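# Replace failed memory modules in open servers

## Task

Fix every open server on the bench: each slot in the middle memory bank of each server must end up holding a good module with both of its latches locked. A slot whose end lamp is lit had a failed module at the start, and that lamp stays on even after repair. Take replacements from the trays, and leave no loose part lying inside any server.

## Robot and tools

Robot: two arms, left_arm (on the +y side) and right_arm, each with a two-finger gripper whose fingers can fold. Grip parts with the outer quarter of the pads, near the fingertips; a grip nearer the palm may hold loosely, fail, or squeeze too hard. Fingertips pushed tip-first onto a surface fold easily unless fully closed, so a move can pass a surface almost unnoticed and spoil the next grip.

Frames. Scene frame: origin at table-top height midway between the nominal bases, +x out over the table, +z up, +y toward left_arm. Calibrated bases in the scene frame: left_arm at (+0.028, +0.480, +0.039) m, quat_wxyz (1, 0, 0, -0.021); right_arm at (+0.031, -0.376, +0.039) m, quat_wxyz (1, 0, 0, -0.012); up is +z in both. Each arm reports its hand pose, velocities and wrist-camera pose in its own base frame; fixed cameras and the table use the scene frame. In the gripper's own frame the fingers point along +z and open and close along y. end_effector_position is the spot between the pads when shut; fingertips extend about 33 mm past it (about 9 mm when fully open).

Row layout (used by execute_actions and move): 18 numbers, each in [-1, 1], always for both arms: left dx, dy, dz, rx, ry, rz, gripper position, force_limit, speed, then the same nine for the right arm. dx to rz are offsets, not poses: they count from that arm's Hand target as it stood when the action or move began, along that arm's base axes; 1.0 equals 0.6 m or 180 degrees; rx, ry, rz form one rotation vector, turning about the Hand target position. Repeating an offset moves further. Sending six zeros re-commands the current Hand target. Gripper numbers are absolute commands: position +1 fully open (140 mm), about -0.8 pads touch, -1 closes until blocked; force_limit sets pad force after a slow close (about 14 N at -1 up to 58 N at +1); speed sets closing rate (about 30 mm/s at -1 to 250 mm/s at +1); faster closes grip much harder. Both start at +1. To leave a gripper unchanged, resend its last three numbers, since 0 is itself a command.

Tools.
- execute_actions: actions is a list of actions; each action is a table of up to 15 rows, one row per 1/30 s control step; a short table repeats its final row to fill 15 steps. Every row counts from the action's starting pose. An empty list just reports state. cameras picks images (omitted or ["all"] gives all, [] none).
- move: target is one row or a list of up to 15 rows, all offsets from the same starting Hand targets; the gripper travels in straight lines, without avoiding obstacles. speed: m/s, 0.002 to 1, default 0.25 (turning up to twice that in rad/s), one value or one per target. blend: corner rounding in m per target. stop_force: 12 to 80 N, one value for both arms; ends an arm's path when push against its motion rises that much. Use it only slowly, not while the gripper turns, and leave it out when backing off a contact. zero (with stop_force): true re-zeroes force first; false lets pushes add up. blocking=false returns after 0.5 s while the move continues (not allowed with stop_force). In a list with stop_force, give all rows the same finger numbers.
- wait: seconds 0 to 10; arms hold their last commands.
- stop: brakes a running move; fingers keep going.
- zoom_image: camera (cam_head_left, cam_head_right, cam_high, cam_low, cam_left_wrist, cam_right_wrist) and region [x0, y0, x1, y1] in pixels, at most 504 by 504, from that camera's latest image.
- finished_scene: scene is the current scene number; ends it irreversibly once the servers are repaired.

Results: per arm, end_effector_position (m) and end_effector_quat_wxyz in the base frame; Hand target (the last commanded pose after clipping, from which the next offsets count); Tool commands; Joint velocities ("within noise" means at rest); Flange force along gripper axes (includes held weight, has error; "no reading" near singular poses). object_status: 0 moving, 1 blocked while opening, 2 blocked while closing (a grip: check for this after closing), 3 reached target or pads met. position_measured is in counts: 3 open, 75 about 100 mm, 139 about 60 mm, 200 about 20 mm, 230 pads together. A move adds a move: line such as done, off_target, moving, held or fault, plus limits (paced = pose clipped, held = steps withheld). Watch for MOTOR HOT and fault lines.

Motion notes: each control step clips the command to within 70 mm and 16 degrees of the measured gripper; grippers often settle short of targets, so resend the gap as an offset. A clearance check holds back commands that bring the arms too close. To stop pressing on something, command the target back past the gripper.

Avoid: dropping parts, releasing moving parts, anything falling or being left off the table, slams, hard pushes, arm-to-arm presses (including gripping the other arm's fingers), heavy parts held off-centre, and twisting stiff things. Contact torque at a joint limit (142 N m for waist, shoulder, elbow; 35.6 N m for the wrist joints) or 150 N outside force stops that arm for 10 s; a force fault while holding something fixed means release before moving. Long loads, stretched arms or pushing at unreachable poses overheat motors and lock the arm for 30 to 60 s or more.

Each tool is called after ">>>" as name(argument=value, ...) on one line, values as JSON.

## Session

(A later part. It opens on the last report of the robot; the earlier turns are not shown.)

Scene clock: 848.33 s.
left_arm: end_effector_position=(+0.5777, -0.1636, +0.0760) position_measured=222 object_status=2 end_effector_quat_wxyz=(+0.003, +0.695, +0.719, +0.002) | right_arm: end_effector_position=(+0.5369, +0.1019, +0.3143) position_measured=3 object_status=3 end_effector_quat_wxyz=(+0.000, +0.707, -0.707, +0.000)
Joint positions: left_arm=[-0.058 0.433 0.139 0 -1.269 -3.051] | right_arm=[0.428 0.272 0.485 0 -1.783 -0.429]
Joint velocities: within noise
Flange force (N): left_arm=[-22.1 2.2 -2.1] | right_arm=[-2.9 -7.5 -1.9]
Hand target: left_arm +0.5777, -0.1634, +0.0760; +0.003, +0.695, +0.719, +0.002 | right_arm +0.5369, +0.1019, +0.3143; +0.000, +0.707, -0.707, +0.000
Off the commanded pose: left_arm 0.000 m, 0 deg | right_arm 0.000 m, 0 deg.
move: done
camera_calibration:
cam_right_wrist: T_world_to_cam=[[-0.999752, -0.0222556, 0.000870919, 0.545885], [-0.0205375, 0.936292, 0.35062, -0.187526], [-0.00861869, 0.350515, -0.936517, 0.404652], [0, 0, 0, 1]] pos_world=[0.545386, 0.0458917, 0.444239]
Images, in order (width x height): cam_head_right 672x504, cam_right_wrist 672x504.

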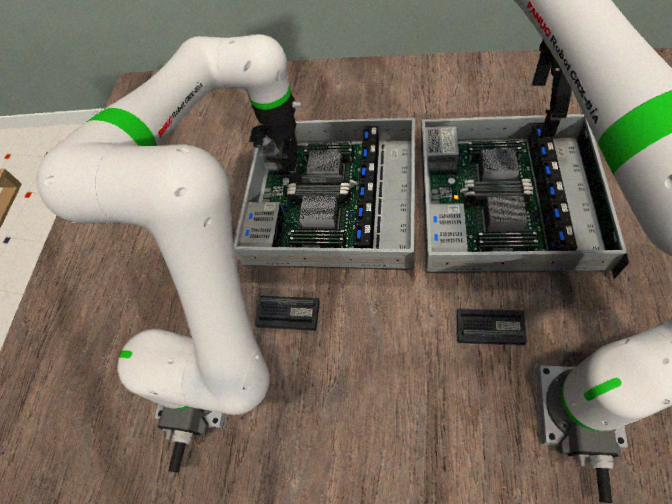

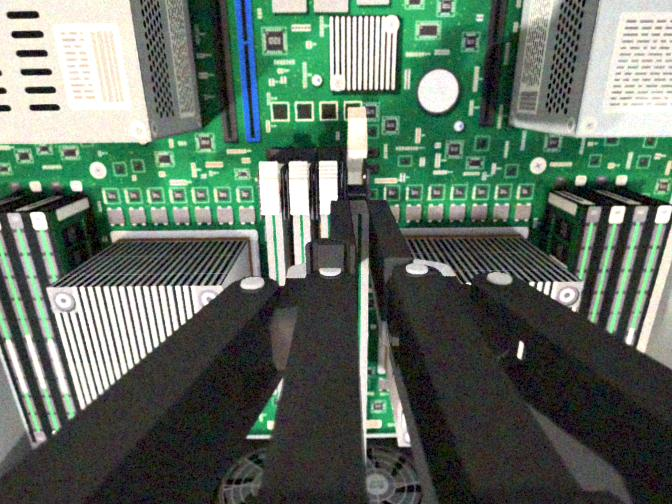

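>>> move(target=[[0,0,0.006,0,0,0,-1,0.4,-1,0,0,0,0,0,0,1,1,1],[0,-0.003,0.006,0,0,0,-1,0.4,-1,0,0,0,0,0,0,1,1,1]], speed=0.03, cameras=[])

>>> move(target=[0,0,-0.03,0,0,0,-1,0.4,-1,0,0,0,0,0,0,1,1,1], speed=0.015, stop_force=12, cameras=["cam_right_wrist","cam_head_right"])

>>> zoom_image(camera="cam_head_right", region=[270, 150, 370, 220])

>>> zoom_image(camera="cam_right_wrist", region=[310, 130, 410, 230])

Scene clock: 857.53 s.
left_arm: end_effector_position=(+0.5777, -0.1652, +0.0796) position_measured=222 object_status=2 end_effector_quat_wxyz=(+0.003, +0.695, +0.719, +0.003) | right_arm: end_effector_position=(+0.5369, +0.1019, +0.3143) position_measured=3 object_status=3 end_effector_quat_wxyz=(+0.000, +0.707, -0.707, +0.000)
Joint positions: left_arm=[-0.061 0.432 0.146 0 -1.278 -3.048] | right_arm=[0.428 0.272 0.485 0 -1.783 -0.429]
Joint velocities: within noise
Flange force (N): left_arm=[0.7 3.9 3.2] | right_arm=[-2.8 -6.8 -1.5]
Hand target: left_arm +0.5777, -0.1652, +0.0796; +0.003, +0.695, +0.719, +0.002 | right_arm +0.5369, +0.1019, +0.3143; +0.000, +0.707, -0.707, +0.000
Off the commanded pose: left_arm 0.000 m, 0 deg | right_arm 0.000 m, 0 deg.
move: done
No camera images: "cameras" was empty.

Scene clock: 858.90 s.
left_arm: end_effector_position=(+0.5777, -0.1653, +0.0682) position_measured=222 object_status=2 end_effector_quat_wxyz=(+0.003, +0.695, +0.719, +0.002) | right_arm: end_effector_position=(+0.5369, +0.1019, +0.3143) position_measured=3 object_status=3 end_effector_quat_wxyz=(+0.000, +0.707, -0.707, +0.000)
Joint positions: left_arm=[-0.061 0.44 0.13 0 -1.253 -3.048] | right_arm=[0.428 0.272 0.485 0 -1.783 -0.429]
Joint velocities: within noise
Flange force (N): left_arm=[3.5 -1.2 -23.4] | right_arm=[-2.7 -7.0 -1.5]
Hand target: left_arm +0.5777, -0.1653, +0.0682; +0.003, +0.695, +0.719, +0.002 (not the last commanded pose) | right_arm +0.5369, +0.1019, +0.3143; +0.000, +0.707, -0.707, +0.000
Off the commanded pose: left_arm 0.007 m, 0 deg | right_arm 0.000 m, 0 deg.
move: contact (left_arm)
camera_calibration:
cam_right_wrist: T_world_to_cam=[[-0.999752, -0.0222556, 0.000870919, 0.545885], [-0.0205375, 0.936292, 0.35062, -0.187526], [-0.00861869, 0.350515, -0.936517, 0.404652], [0, 0, 0, 1]] pos_world=[0.545386, 0.0458917, 0.444239]
Images, in order (width x height): cam_head_right 672x504, cam_right_wrist 672x504.

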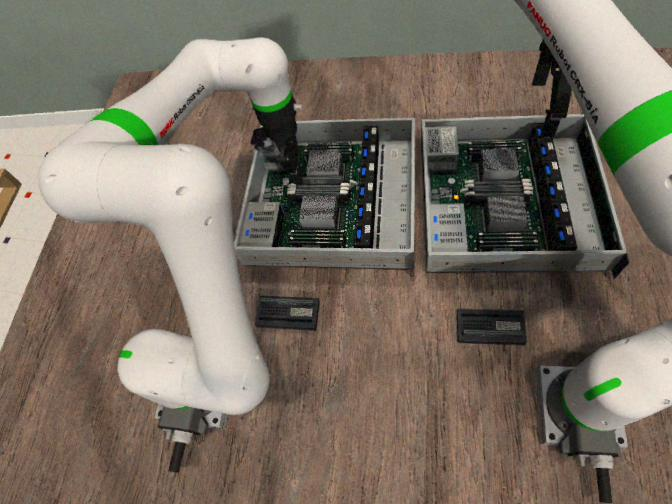

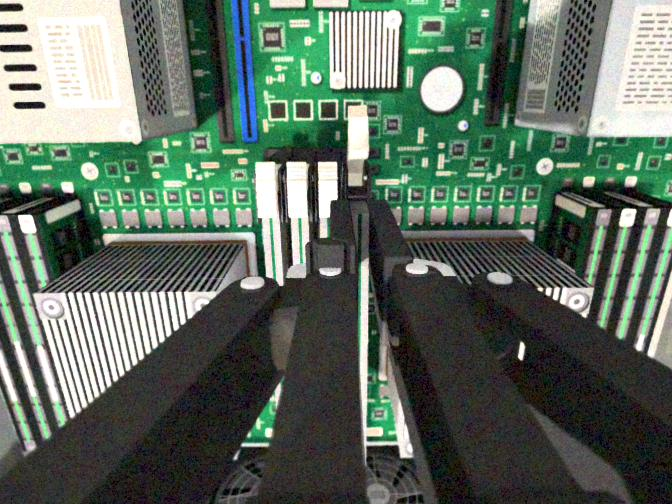

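Scaled by 5.040.

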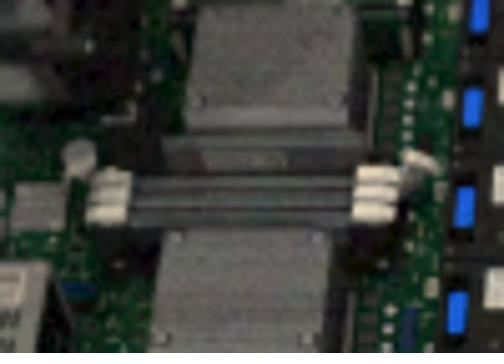

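Scaled by 5.040.

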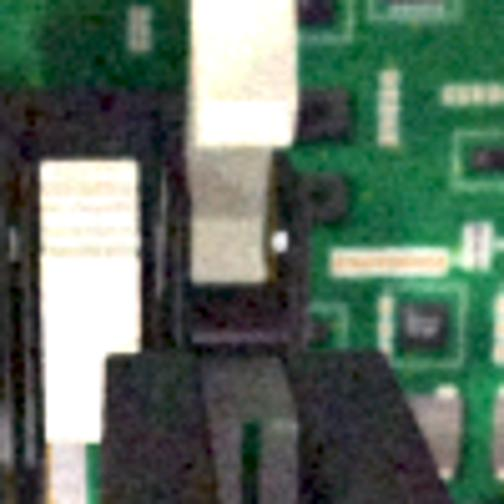

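>>> move(target=[[0,0,0,0,0,0,-1,0.4,-1,0.03,0.64,0.0,0,0,0,-0.6,-1,0],[0,0,0,0,0,0,-1,0.4,-1,0.03,0.65,-0.15,0,0,0,-0.6,-1,0]], blend=0.03, cameras=["cam_left_wrist"])

>>> zoom_image(camera="cam_left_wrist", region=[325, 200, 395, 300])

>>> zoom_image(camera="cam_left_wrist", region=[320, 330, 400, 430])

Scene clock: 878.77 s.
left_arm: end_effector_position=(+0.5777, -0.1653, +0.0682) position_measured=222 object_status=2 end_effector_quat_wxyz=(+0.003, +0.695, +0.719, +0.002) | right_arm: end_effector_position=(+0.5549, +0.4919, +0.2243) position_measured=205 object_status=3 end_effector_quat_wxyz=(+0.000, +0.707, -0.707, +0.000)
Joint positions: left_arm=[-0.061 0.44 0.13 0 -1.253 -3.048] | right_arm=[0.902 0.918 1.266 0 -1.919 -0.903]
Joint velocities: within noise
Flange force (N): left_arm=[3.2 -1.4 -23.8] | right_arm=no reading
Hand target: left_arm +0.5777, -0.1653, +0.0682; +0.003, +0.695, +0.719, +0.002 | right_arm +0.5549, +0.4919, +0.2243; +0.000, +0.707, -0.707, +0.000
Off the commanded pose: left_arm 0.000 m, 0 deg | right_arm 0.000 m, 0 deg.
move: done
camera_calibration:
cam_left_wrist: T_world_to_cam=[[0.999957, 0.00570932, 0.00729472, -0.567819], [0.00272277, -0.933849, 0.357656, -0.177351], [0.00885414, -0.357621, -0.933825, 0.138819], [0, 0, 0, 1]] pos_world=[0.567049, -0.112733, 0.197205]
Images, in order (width x height): cam_left_wrist 672x504.

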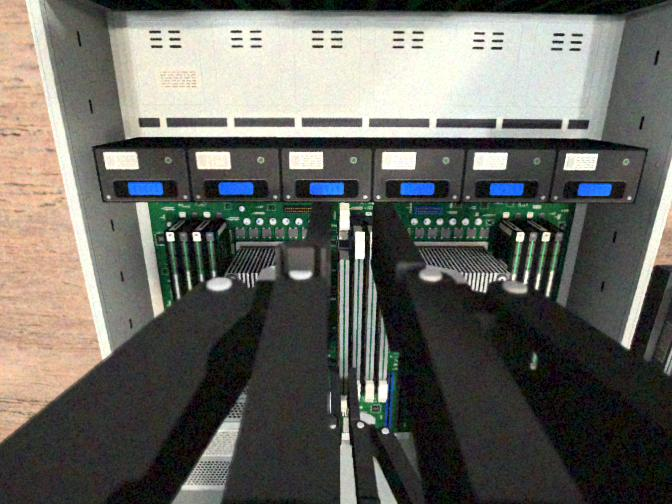

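Scaled by 5.040.

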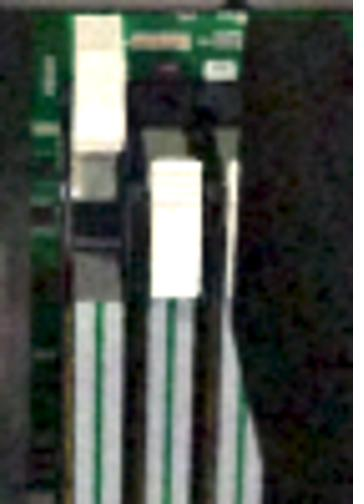

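Scaled by 5.040.

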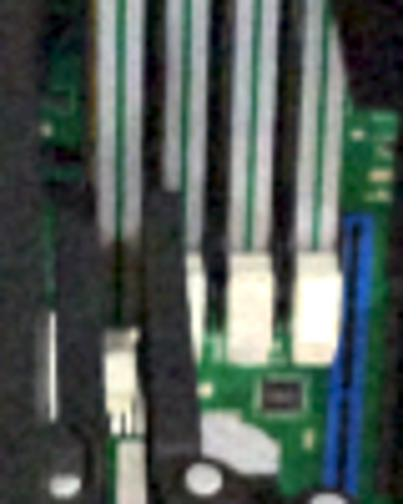

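>>> move(target=[[0,0,0.0017,0,0,0,-1,0.4,-1,0,0,0,0,0,0,-0.6,-1,0],[0,0,0.0017,0,0,0,-0.645,0.4,-1,0,0,0,0,0,0,-0.6,-1,0]], speed=0.03, cameras=["cam_left_wrist","cam_right_wrist","cam_head_right"])

>>> zoom_image(camera="cam_left_wrist", region=[325, 200, 395, 300])

>>> zoom_image(camera="cam_right_wrist", region=[310, 130, 410, 230])

>>> zoom_image(camera="cam_head_right", region=[270, 150, 370, 220])

Scene clock: 901.67 s.
left_arm: end_effector_position=(+0.5777, -0.1653, +0.0693) position_measured=211 object_status=0 end_effector_quat_wxyz=(+0.003, +0.695, +0.719, +0.002) | right_arm: end_effector_position=(+0.5549, +0.4919, +0.2243) position_measured=205 object_status=3 end_effector_quat_wxyz=(+0.000, +0.707, -0.707, +0.000)
Joint positions: left_arm=[-0.061 0.439 0.131 0 -1.255 -3.048] | right_arm=[0.902 0.918 1.266 0 -1.918 -0.903]
Joint velocities: within noise
Flange force (N): left_arm=[1.0 4.3 2.6] | right_arm=no reading
Hand target: left_arm +0.5777, -0.1653, +0.0692; +0.003, +0.695, +0.719, +0.002 | right_arm +0.5549, +0.4919, +0.2243; +0.000, +0.707, -0.707, +0.000
Off the commanded pose: left_arm 0.000 m, 0 deg | right_arm 0.000 m, 0 deg.
move: done
camera_calibration:
cam_left_wrist: T_world_to_cam=[[0.999957, 0.00570932, 0.00729472, -0.567827], [0.00272277, -0.933849, 0.357656, -0.177709], [0.00885414, -0.357621, -0.933825, 0.139753], [0, 0, 0, 1]] pos_world=[0.567049, -0.112733, 0.198205]
cam_right_wrist: T_world_to_cam=[[-0.999752, -0.0222556, 0.000870919, 0.572638], [-0.0205375, 0.936292, 0.35062, -0.520755], [-0.00861869, 0.350515, -0.936517, 0.18382], [0, 0, 0, 1]] pos_world=[0.563386, 0.435892, 0.354239]
Images, in order (width x height): cam_head_right 672x504, cam_left_wrist 672x504, cam_right_wrist 672x504.

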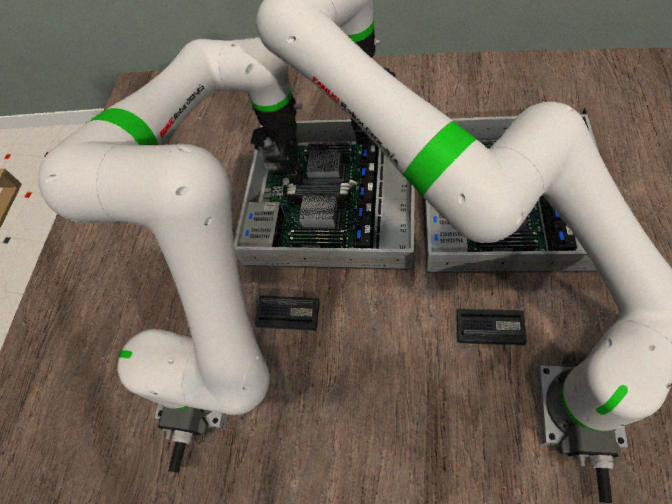

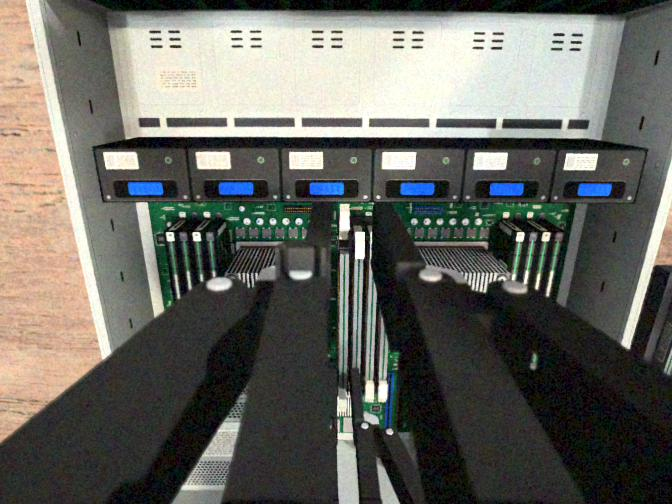

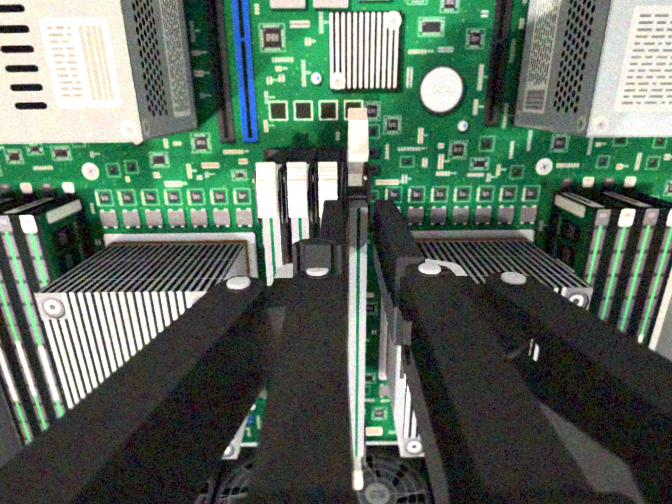

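Scaled by 5.040.

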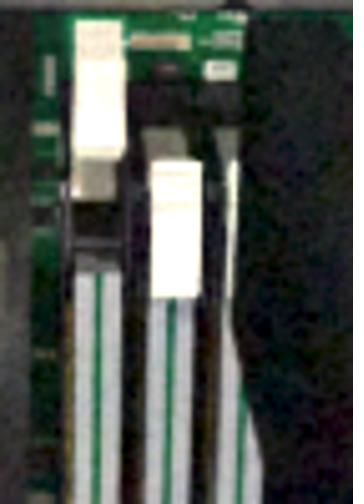

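Scaled by 5.040.

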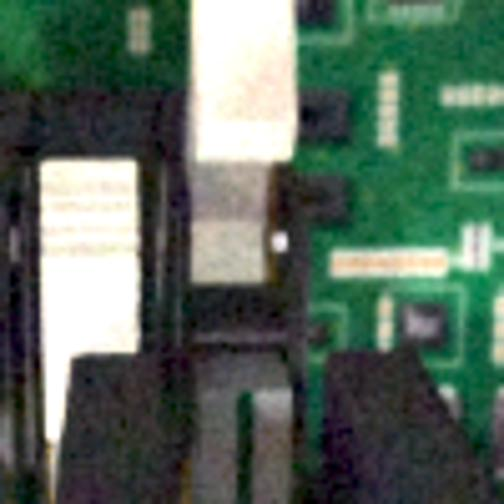

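Scaled by 5.040.

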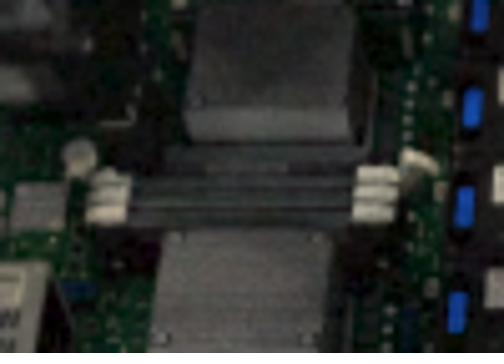

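>>> move(target=[[0,0,0.06,0,0,0,-0.645,0.4,-1,-0.03,-0.3,0.15,0,0,0,-0.6,-1,0],[-0.005,-0.098,0.06,0,0,0,-1,1,-0.2,-0.03,-0.64,0.15,0,0,0,-0.6,-1,0],[-0.005,-0.098,-0.0,0,0,0,-1,1,-0.2,-0.03,-0.64,0.15,0,0,0,-0.6,-1,0]], speed=0.12, cameras=["cam_right_wrist","cam_head_right"])

>>> zoom_image(camera="cam_right_wrist", region=[260, 20, 470, 230])

>>> zoom_image(camera="cam_head_right", region=[270, 150, 370, 220])

Scene clock: 928.70 s.
left_arm: end_effector_position=(+0.5747, -0.2240, +0.0693) position_measured=233 object_status=3 end_effector_quat_wxyz=(+0.003, +0.695, +0.719, +0.003) | right_arm: end_effector_position=(+0.5369, +0.1079, +0.3143) position_measured=205 object_status=3 end_effector_quat_wxyz=(+0.000, +0.707, -0.707, +0.000)
Joint positions: left_arm=[-0.16 0.478 0.187 -0.001 -1.273 -2.948] | right_arm=[0.438 0.276 0.489 0 -1.784 -0.439]
Joint velocities: within noise
Flange force (N): left_arm=[0.4 3.7 2.2] | right_arm=[-2.6 -6.9 -1.3]
Hand target: left_arm +0.5747, -0.2241, +0.0692; +0.003, +0.695, +0.719, +0.002 | right_arm +0.5369, +0.1079, +0.3143; +0.000, +0.707, -0.707, +0.000
Off the commanded pose: left_arm 0.000 m, 0 deg | right_arm 0.000 m, 0 deg.
move: done
camera_calibration:
cam_right_wrist: T_world_to_cam=[[-0.999752, -0.0222556, 0.000870919, 0.546018], [-0.0205375, 0.936292, 0.35062, -0.193144], [-0.00861869, 0.350515, -0.936517, 0.402549], [0, 0, 0, 1]] pos_world=[0.545386, 0.0518917, 0.444239]
Images, in order (width x height): cam_head_right 672x504, cam_right_wrist 672x504.

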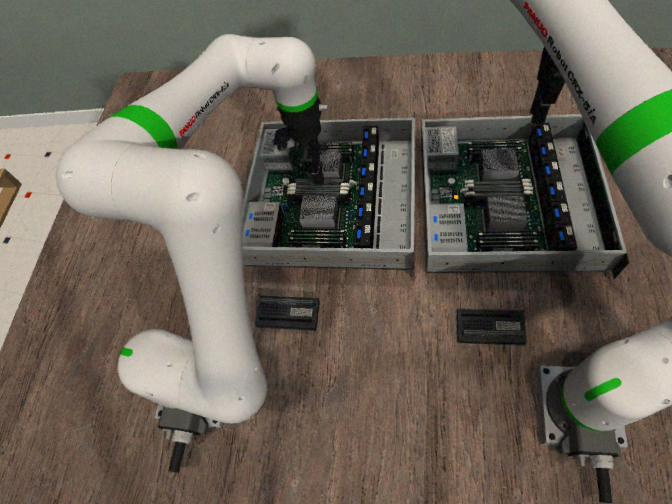

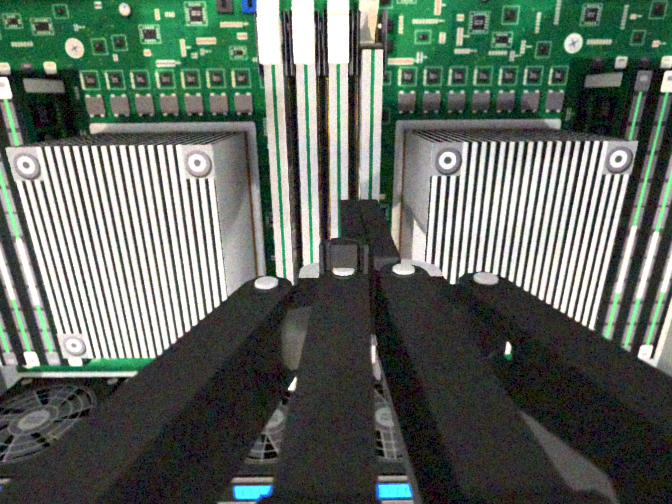

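Scaled by 2.400.

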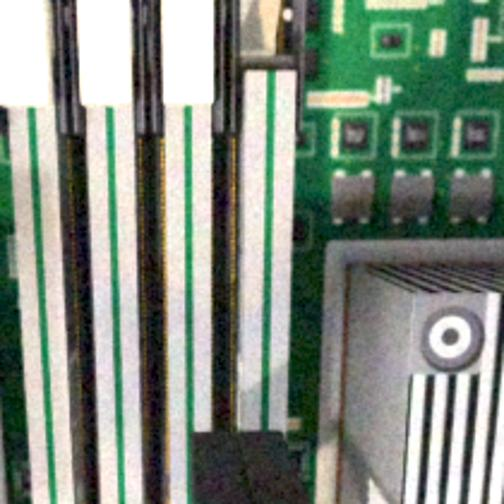

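Scaled by 5.040.

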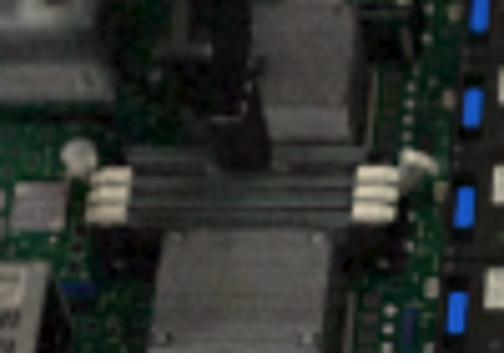

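>>> move(target=[[0.0035,0,0,0,0,0,-1,1,-0.2,0,0,0,0,0,0,-0.6,-1,0],[0.0035,0,-0.035,0,0,0,-1,1,-0.2,0,0,0,0,0,0,-0.6,-1,0]], speed=0.015, stop_force=45, cameras=["cam_right_wrist","cam_head_right"])

>>> zoom_image(camera="cam_right_wrist", region=[260, 0, 470, 210])

>>> zoom_image(camera="cam_head_right", region=[270, 150, 370, 220])

Scene clock: 939.27 s.
left_arm: end_effector_position=(+0.5768, -0.2240, +0.0599) position_measured=233 object_status=3 end_effector_quat_wxyz=(+0.003, +0.695, +0.719, +0.002) | right_arm: end_effector_position=(+0.5369, +0.1079, +0.3143) position_measured=205 object_status=3 end_effector_quat_wxyz=(+0.000, +0.707, -0.707, +0.000)
Joint positions: left_arm=[-0.159 0.489 0.181 -0.001 -1.255 -2.949] | right_arm=[0.438 0.276 0.489 0 -1.784 -0.439]
Joint velocities: within noise
Flange force (N): left_arm=[7.1 -15.2 -57.5] | right_arm=[-2.7 -7.4 -1.6]
Hand target: left_arm +0.5768, -0.2241, +0.0599; +0.003, +0.695, +0.719, +0.002 (not the last commanded pose) | right_arm +0.5369, +0.1079, +0.3143; +0.000, +0.707, -0.707, +0.000
Off the commanded pose: left_arm 0.012 m, 0 deg | right_arm 0.000 m, 0 deg.
move: contact (left_arm); path passed 1 of 2 targets
camera_calibration:
cam_right_wrist: T_world_to_cam=[[-0.999752, -0.0222556, 0.000870919, 0.546018], [-0.0205375, 0.936292, 0.35062, -0.193144], [-0.00861869, 0.350515, -0.936517, 0.402549], [0, 0, 0, 1]] pos_world=[0.545386, 0.0518917, 0.444239]
Images, in order (width x height): cam_head_right 672x504, cam_right_wrist 672x504.

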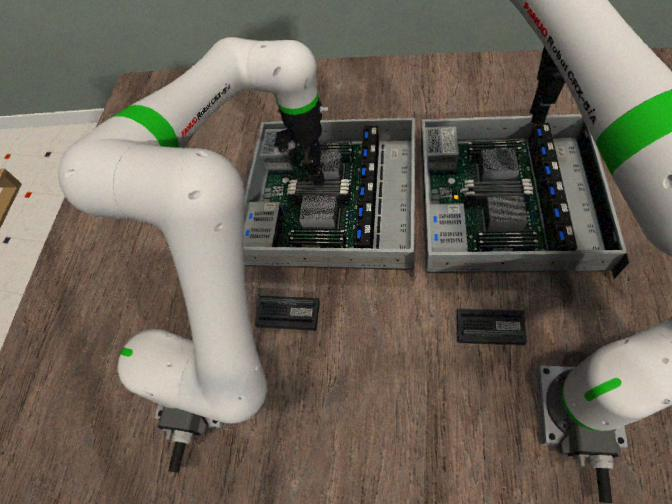

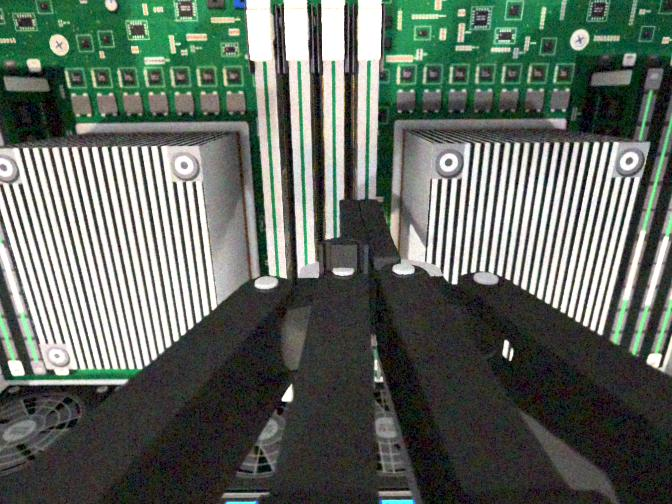

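Scaled by 2.400.

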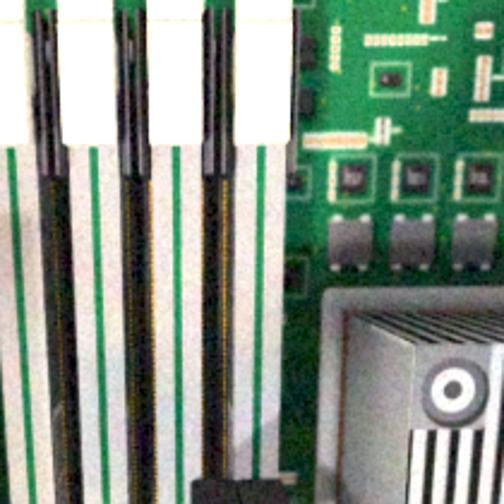

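Scaled by 5.040.

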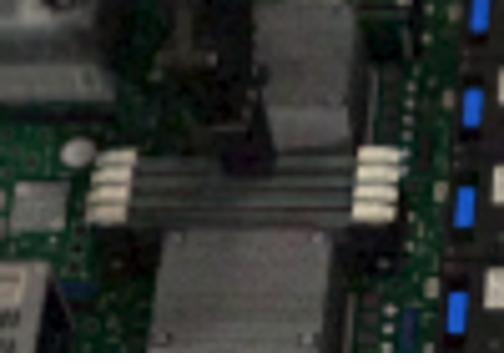

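>>> move(target=[[0,0,0.12,0,0,0,-1,1,-0.2,0,0,0,0,0,0,-0.6,-1,0],[-0.3,0.2,0.25,0,0,0,-1,1,-0.2,0,0.03,-0.23,0,0,0,-1,1,0]], blend=0.03, cameras=["cam_left_wrist","cam_head_right"])

>>> zoom_image(camera="cam_left_wrist", region=[270, 20, 440, 190])

>>> zoom_image(camera="cam_head_right", region=[270, 150, 370, 220])

>>> zoom_image(camera="cam_head_right", region=[440, 150, 550, 220])

Scene clock: 959.07 s.
left_arm: end_effector_position=(+0.3968, -0.1041, +0.2099) position_measured=233 object_status=3 end_effector_quat_wxyz=(+0.003, +0.695, +0.719, +0.002) | right_arm: end_effector_position=(+0.5369, +0.1259, +0.1763) position_measured=233 object_status=3 end_effector_quat_wxyz=(+0.000, +0.707, -0.707, +0.000)
Joint positions: left_arm=[0.067 -0.105 -0.166 0.001 -1.502 -3.175] | right_arm=[0.468 0.267 0.156 0 -1.459 -0.469]
Joint velocities: within noise
Flange force (N): left_arm=[1.4 3.8 1.9] | right_arm=[-3.0 -6.2 0.6]
Hand target: left_arm +0.3968, -0.1041, +0.2099; +0.003, +0.695, +0.719, +0.002 | right_arm +0.5369, +0.1259, +0.1763; +0.000, +0.707, -0.707, +0.000
Off the commanded pose: left_arm 0.000 m, 0 deg | right_arm 0.000 m, 0 deg.
move: done
camera_calibration:
cam_left_wrist: T_world_to_cam=[[0.999957, 0.00570932, 0.00729472, -0.388309], [0.00272277, -0.933849, 0.357656, -0.170351], [0.00885414, -0.357621, -0.933825, 0.294537], [0, 0, 0, 1]] pos_world=[0.386149, -0.051533, 0.338805]
Images, in order (width x height): cam_head_right 672x504, cam_left_wrist 672x504.

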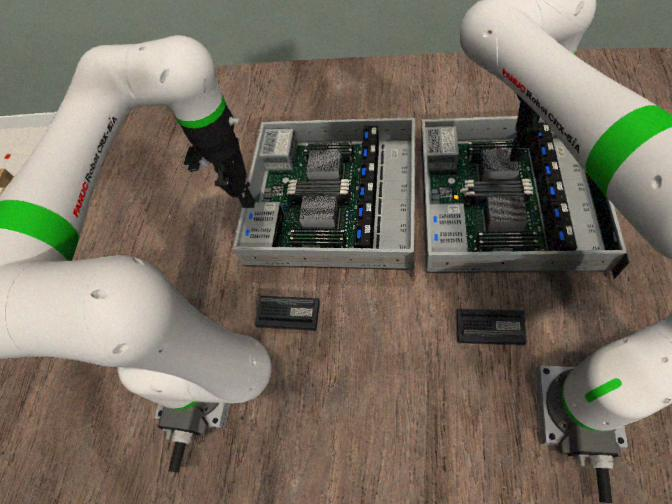

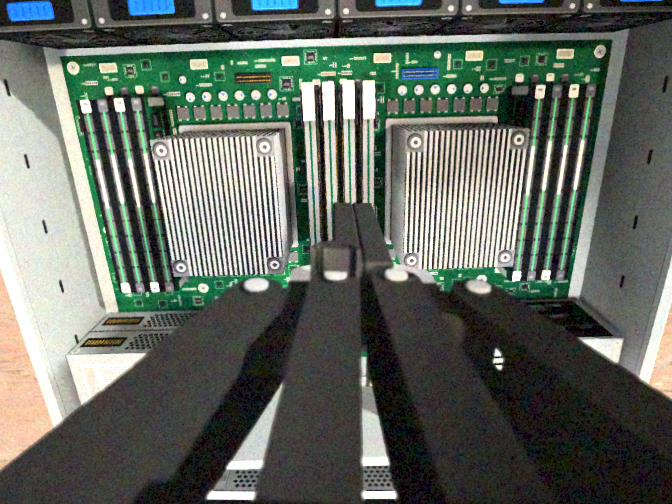

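Scaled by 2.965.

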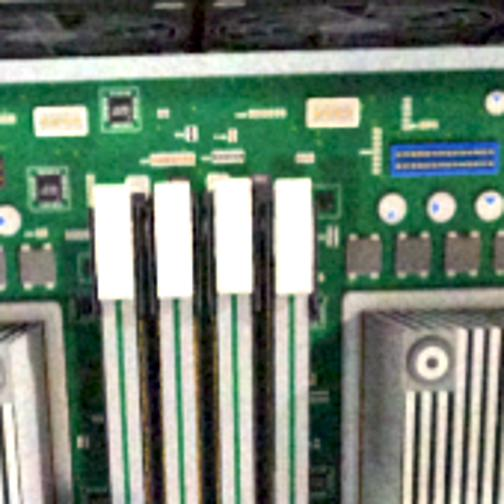

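Scaled by 5.040.

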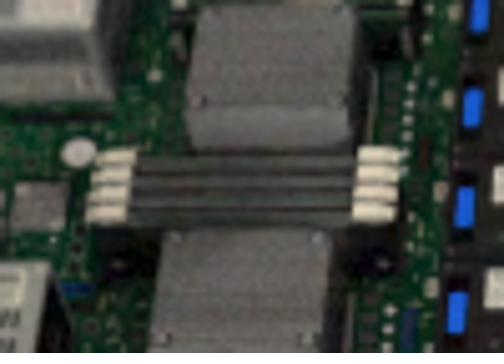

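Scaled by 4.582.

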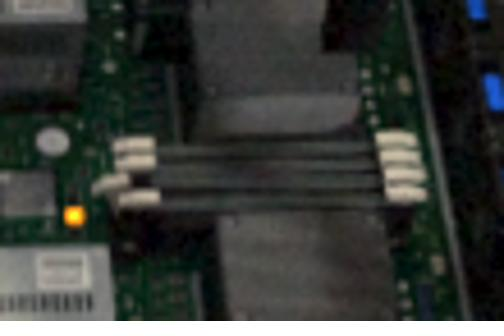

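>>> move(target=[[0,0,0,0,0,0,-1,1,-0.2,-0.0063,0.107,0,0,0,0,-1,1,0],[0,0,0,0,0,0,-1,1,-0.2,-0.0063,0.107,-0.165,0,0,0,-1,1,0]], speed=0.12, cameras=["cam_left_wrist","cam_head_right"])

>>> zoom_image(camera="cam_left_wrist", region=[270, 60, 440, 230])

>>> zoom_image(camera="cam_head_right", region=[430, 130, 560, 220])

Scene clock: 980.37 s.
left_arm: end_effector_position=(+0.3968, -0.1041, +0.2099) position_measured=233 object_status=3 end_effector_quat_wxyz=(+0.003, +0.695, +0.719, +0.002) | right_arm: end_effector_position=(+0.5331, +0.1901, +0.0773) position_measured=233 object_status=3 end_effector_quat_wxyz=(+0.000, +0.707, -0.707, +0.000)
Joint positions: left_arm=[0.067 -0.105 -0.166 0.001 -1.502 -3.175] | right_arm=[0.574 0.355 0.034 0 -1.249 -0.576]
Joint velocities: within noise
Flange force (N): left_arm=[1.6 4.4 1.7] | right_arm=[-3.7 -6.6 2.1]
Hand target: left_arm +0.3968, -0.1041, +0.2099; +0.003, +0.695, +0.719, +0.002 | right_arm +0.5331, +0.1901, +0.0773; +0.000, +0.707, -0.707, +0.000
Off the commanded pose: left_arm 0.000 m, 0 deg | right_arm 0.000 m, 0 deg.
move: done
camera_calibration:
cam_left_wrist: T_world_to_cam=[[0.999957, 0.00570932, 0.00729472, -0.388309], [0.00272277, -0.933849, 0.357656, -0.170351], [0.00885414, -0.357621, -0.933825, 0.294537], [0, 0, 0, 1]] pos_world=[0.386149, -0.051533, 0.338805]
Images, in order (width x height): cam_head_right 672x504, cam_left_wrist 672x504.

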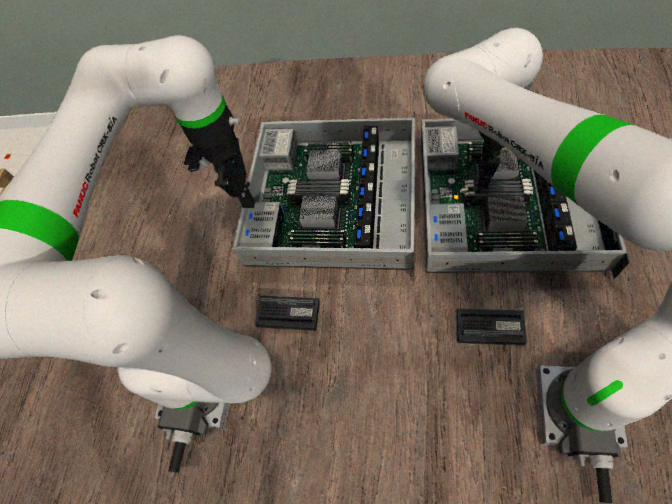

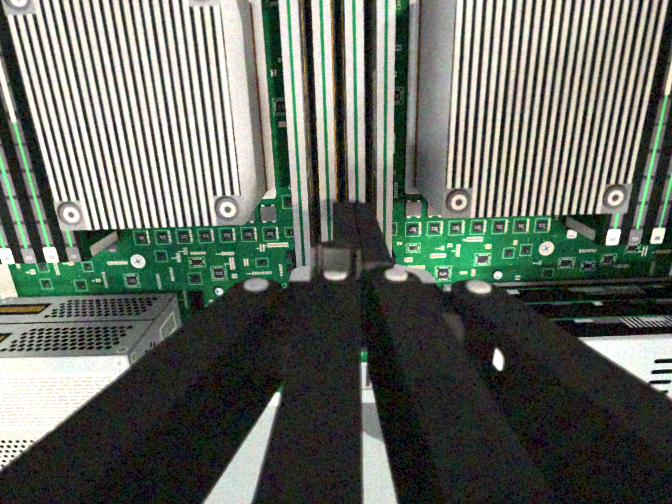

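Scaled by 2.965.

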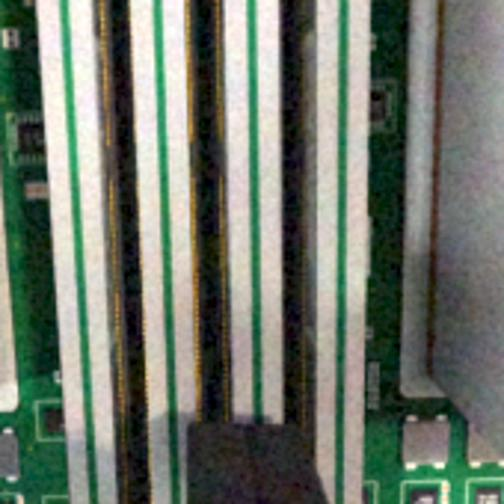

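Scaled by 3.877.

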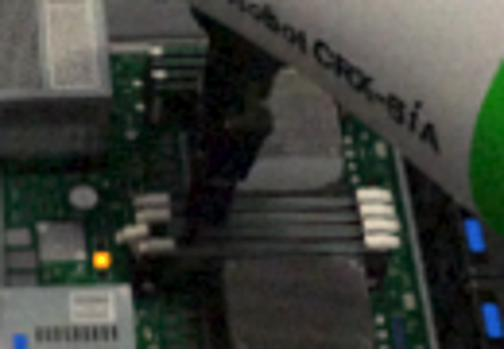

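>>> move(target=[[0,0,0,0,0,0,-1,1,-0.2,-0.0057,0,0,0,0,0,-1,1,0],[0,0,0,0,0,0,-1,1,-0.2,-0.0057,0,-0.05,0,0,0,-1,1,0]], speed=0.015, stop_force=45, cameras=["cam_left_wrist","cam_head_right"])

>>> zoom_image(camera="cam_left_wrist", region=[270, 60, 440, 230])

>>> zoom_image(camera="cam_head_right", region=[430, 130, 560, 220])

Scene clock: 994.33 s.
left_arm: end_effector_position=(+0.3968, -0.1041, +0.2099) position_measured=233 object_status=3 end_effector_quat_wxyz=(+0.003, +0.695, +0.719, +0.002) | right_arm: end_effector_position=(+0.5298, +0.1901, +0.0593) position_measured=233 object_status=3 end_effector_quat_wxyz=(+0.000, +0.707, -0.707, +0.000)
Joint positions: left_arm=[0.067 -0.105 -0.166 0.001 -1.502 -3.175] | right_arm=[0.578 0.362 -0.001 0.001 -1.207 -0.579]
Joint velocities: within noise
Flange force (N): left_arm=[1.3 3.7 1.7] | right_arm=[-11.7 7.5 -59.0]
Hand target: left_arm +0.3968, -0.1041, +0.2099; +0.003, +0.695, +0.719, +0.002 | right_arm +0.5298, +0.1901, +0.0593; +0.000, +0.707, -0.707, +0.000 (not the last commanded pose)
Off the commanded pose: left_arm 0.000 m, 0 deg | right_arm 0.012 m, 0 deg.
move: contact (right_arm); path passed 1 of 2 targets
camera_calibration:
cam_left_wrist: T_world_to_cam=[[0.999957, 0.00570932, 0.00729472, -0.388309], [0.00272277, -0.933849, 0.357656, -0.170351], [0.00885414, -0.357621, -0.933825, 0.294537], [0, 0, 0, 1]] pos_world=[0.386149, -0.051533, 0.338805]
Images, in order (width x height): cam_head_right 672x504, cam_left_wrist 672x504.

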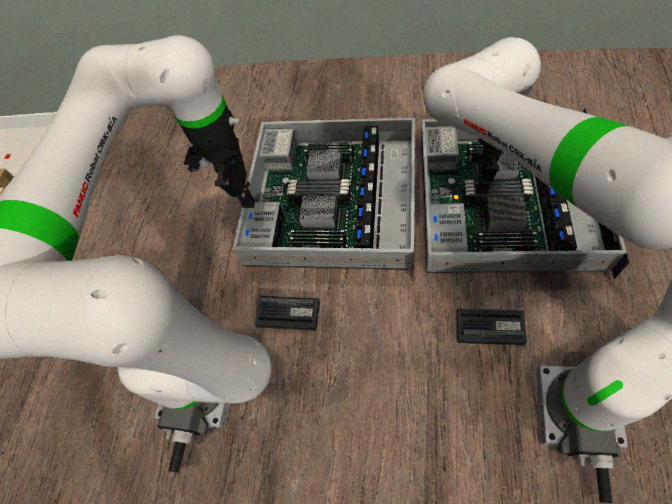

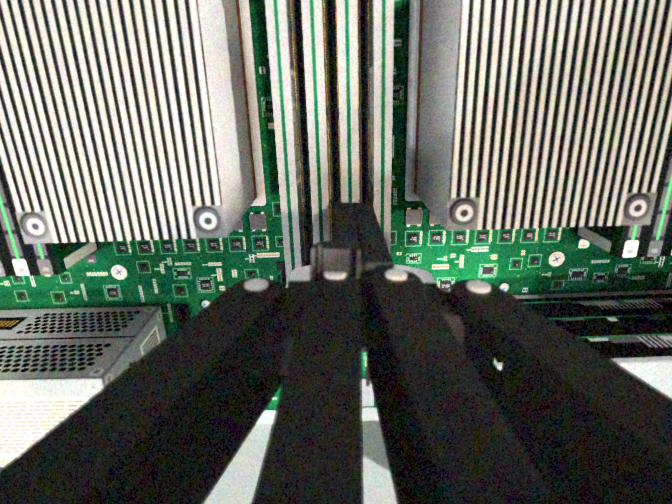

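Scaled by 2.965.

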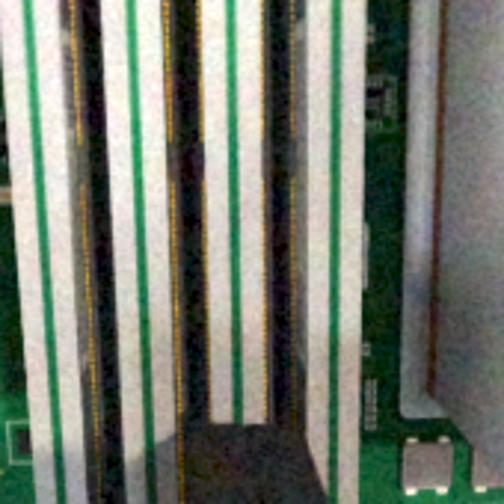

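Scaled by 3.877.

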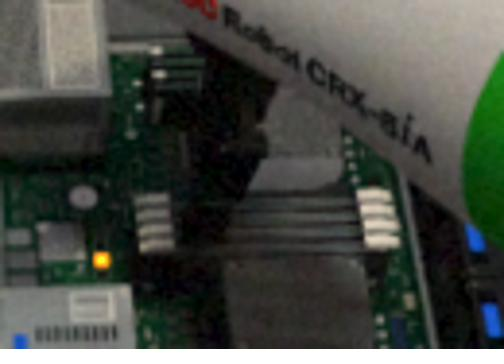

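>>> move(target=[[0,0,0,0,0,0,-1,1,-0.2,0,0,0.05,0,0,0,-1,1,0],[0,0,0,0,0,0,-1,1,-0.2,0.0207,-0.005,0.05,0,0,0,-1,1,0],[0,0,0,0,0,0,-1,1,-0.2,0.0207,-0.005,0.006,0,0,0,-1,1,0]], speed=0.06, cameras=["cam_left_wrist"])

>>> zoom_image(camera="cam_left_wrist", region=[270, 60, 440, 230])

>>> move(target=[0,0,0,0,0,0,-1,1,-0.2,-0.0008,0.05,0,0,0,0,-1,1,0], speed=0.02, stop_force=35, cameras=["cam_left_wrist","cam_head_right","cam_head_left"])

>>> zoom_image(camera="cam_head_right", region=[430, 130, 560, 220])

Scene clock: 1003.90 s.
left_arm: end_effector_position=(+0.3968, -0.1041, +0.2099) position_measured=233 object_status=3 end_effector_quat_wxyz=(+0.003, +0.695, +0.719, +0.002) | right_arm: end_effector_position=(+0.5422, +0.1871, +0.0629) position_measured=233 object_status=3 end_effector_quat_wxyz=(+0.000, +0.707, -0.707, +0.000)
Joint positions: left_arm=[0.067 -0.105 -0.166 0.001 -1.502 -3.175] | right_arm=[0.561 0.384 0.039 0 -1.224 -0.562]
Joint velocities: within noise
Flange force (N): left_arm=[1.4 4.3 1.7] | right_arm=[-3.4 -6.2 2.6]
Hand target: left_arm +0.3968, -0.1041, +0.2099; +0.003, +0.695, +0.719, +0.002 | right_arm +0.5422, +0.1871, +0.0629; +0.000, +0.707, -0.707, +0.000
Off the commanded pose: left_arm 0.000 m, 0 deg | right_arm 0.000 m, 0 deg.
move: done
camera_calibration:
cam_left_wrist: T_world_to_cam=[[0.999957, 0.00570932, 0.00729472, -0.388309], [0.00272277, -0.933849, 0.357656, -0.170351], [0.00885414, -0.357621, -0.933825, 0.294537], [0, 0, 0, 1]] pos_world=[0.386149, -0.051533, 0.338805]
Images, in order (width x height): cam_left_wrist 672x504.

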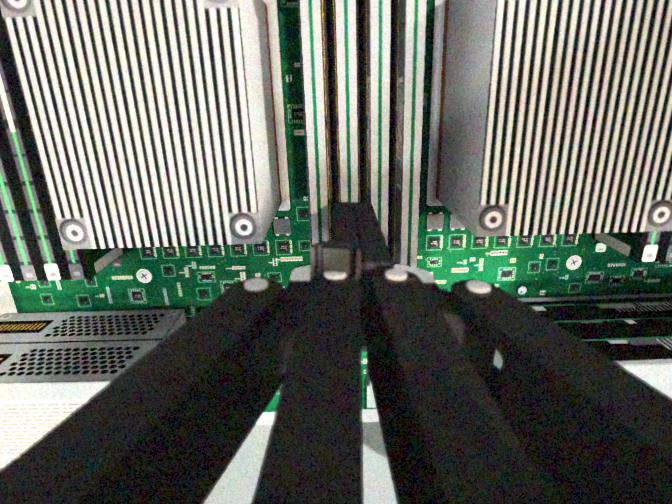

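Scaled by 2.965.

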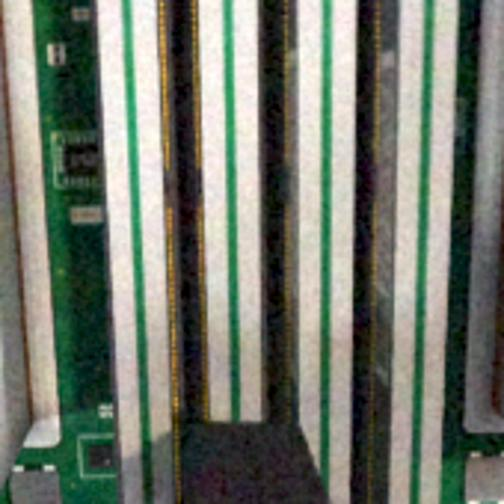

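Scene clock: 1006.00 s.
left_arm: end_effector_position=(+0.3968, -0.1041, +0.2099) position_measured=233 object_status=3 end_effector_quat_wxyz=(+0.003, +0.695, +0.719, +0.002) | right_arm: end_effector_position=(+0.5419, +0.2092, +0.0631) position_measured=233 object_status=3 end_effector_quat_wxyz=(+0.000, +0.707, -0.707, +0.001)
Joint positions: left_arm=[0.067 -0.105 -0.166 0.001 -1.502 -3.175] | right_arm=[0.595 0.402 0.063 0.001 -1.231 -0.596]
Joint velocities: within noise
Flange force (N): left_arm=[1.6 3.8 2.2] | right_arm=[41.1 0.0 -35.4]
Hand target: left_arm +0.3968, -0.1041, +0.2099; +0.003, +0.695, +0.719, +0.002 | right_arm +0.5419, +0.2092, +0.0631; +0.000, +0.707, -0.707, +0.001 (not the last commanded pose)
Off the commanded pose: left_arm 0.000 m, 0 deg | right_arm 0.008 m, 0 deg.
move: contact (right_arm)
camera_calibration:
cam_left_wrist: T_world_to_cam=[[0.999957, 0.00570932, 0.00729472, -0.388309], [0.00272277, -0.933849, 0.357656, -0.170351], [0.00885414, -0.357621, -0.933825, 0.294537], [0, 0, 0, 1]] pos_world=[0.386149, -0.051533, 0.338805]
Images, in order (width x height): cam_head_left 672x504, cam_head_right 672x504, cam_left_wrist 672x504.

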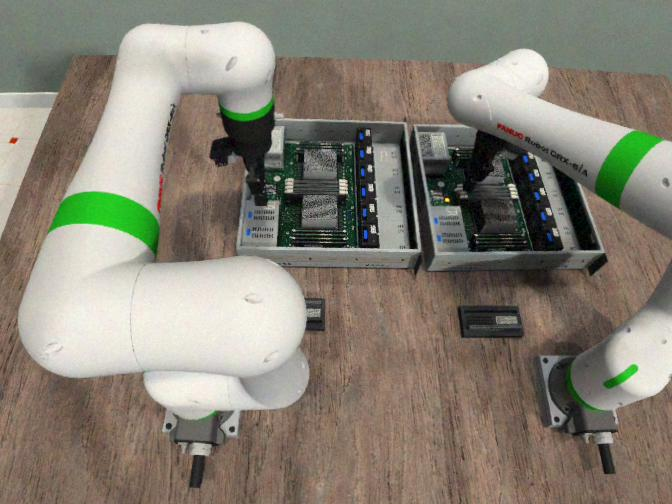

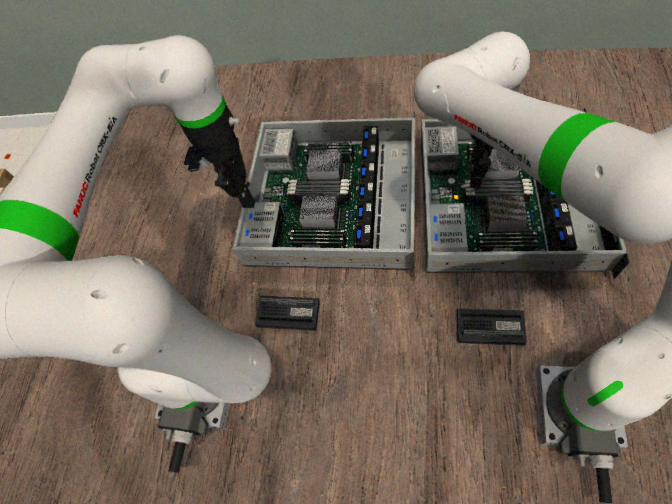

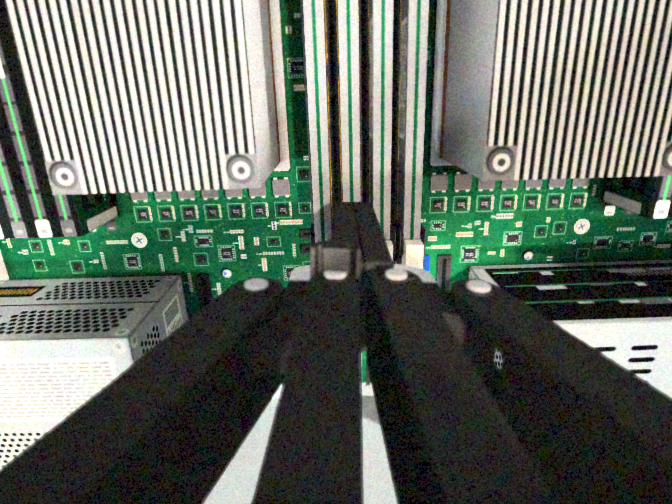

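Scaled by 3.877.

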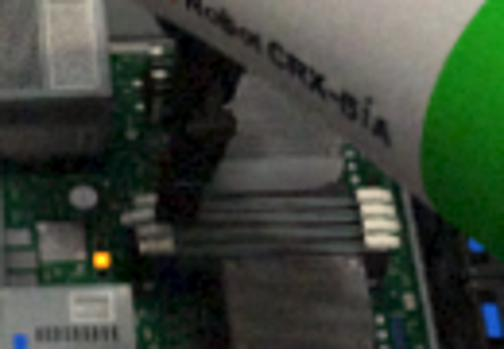

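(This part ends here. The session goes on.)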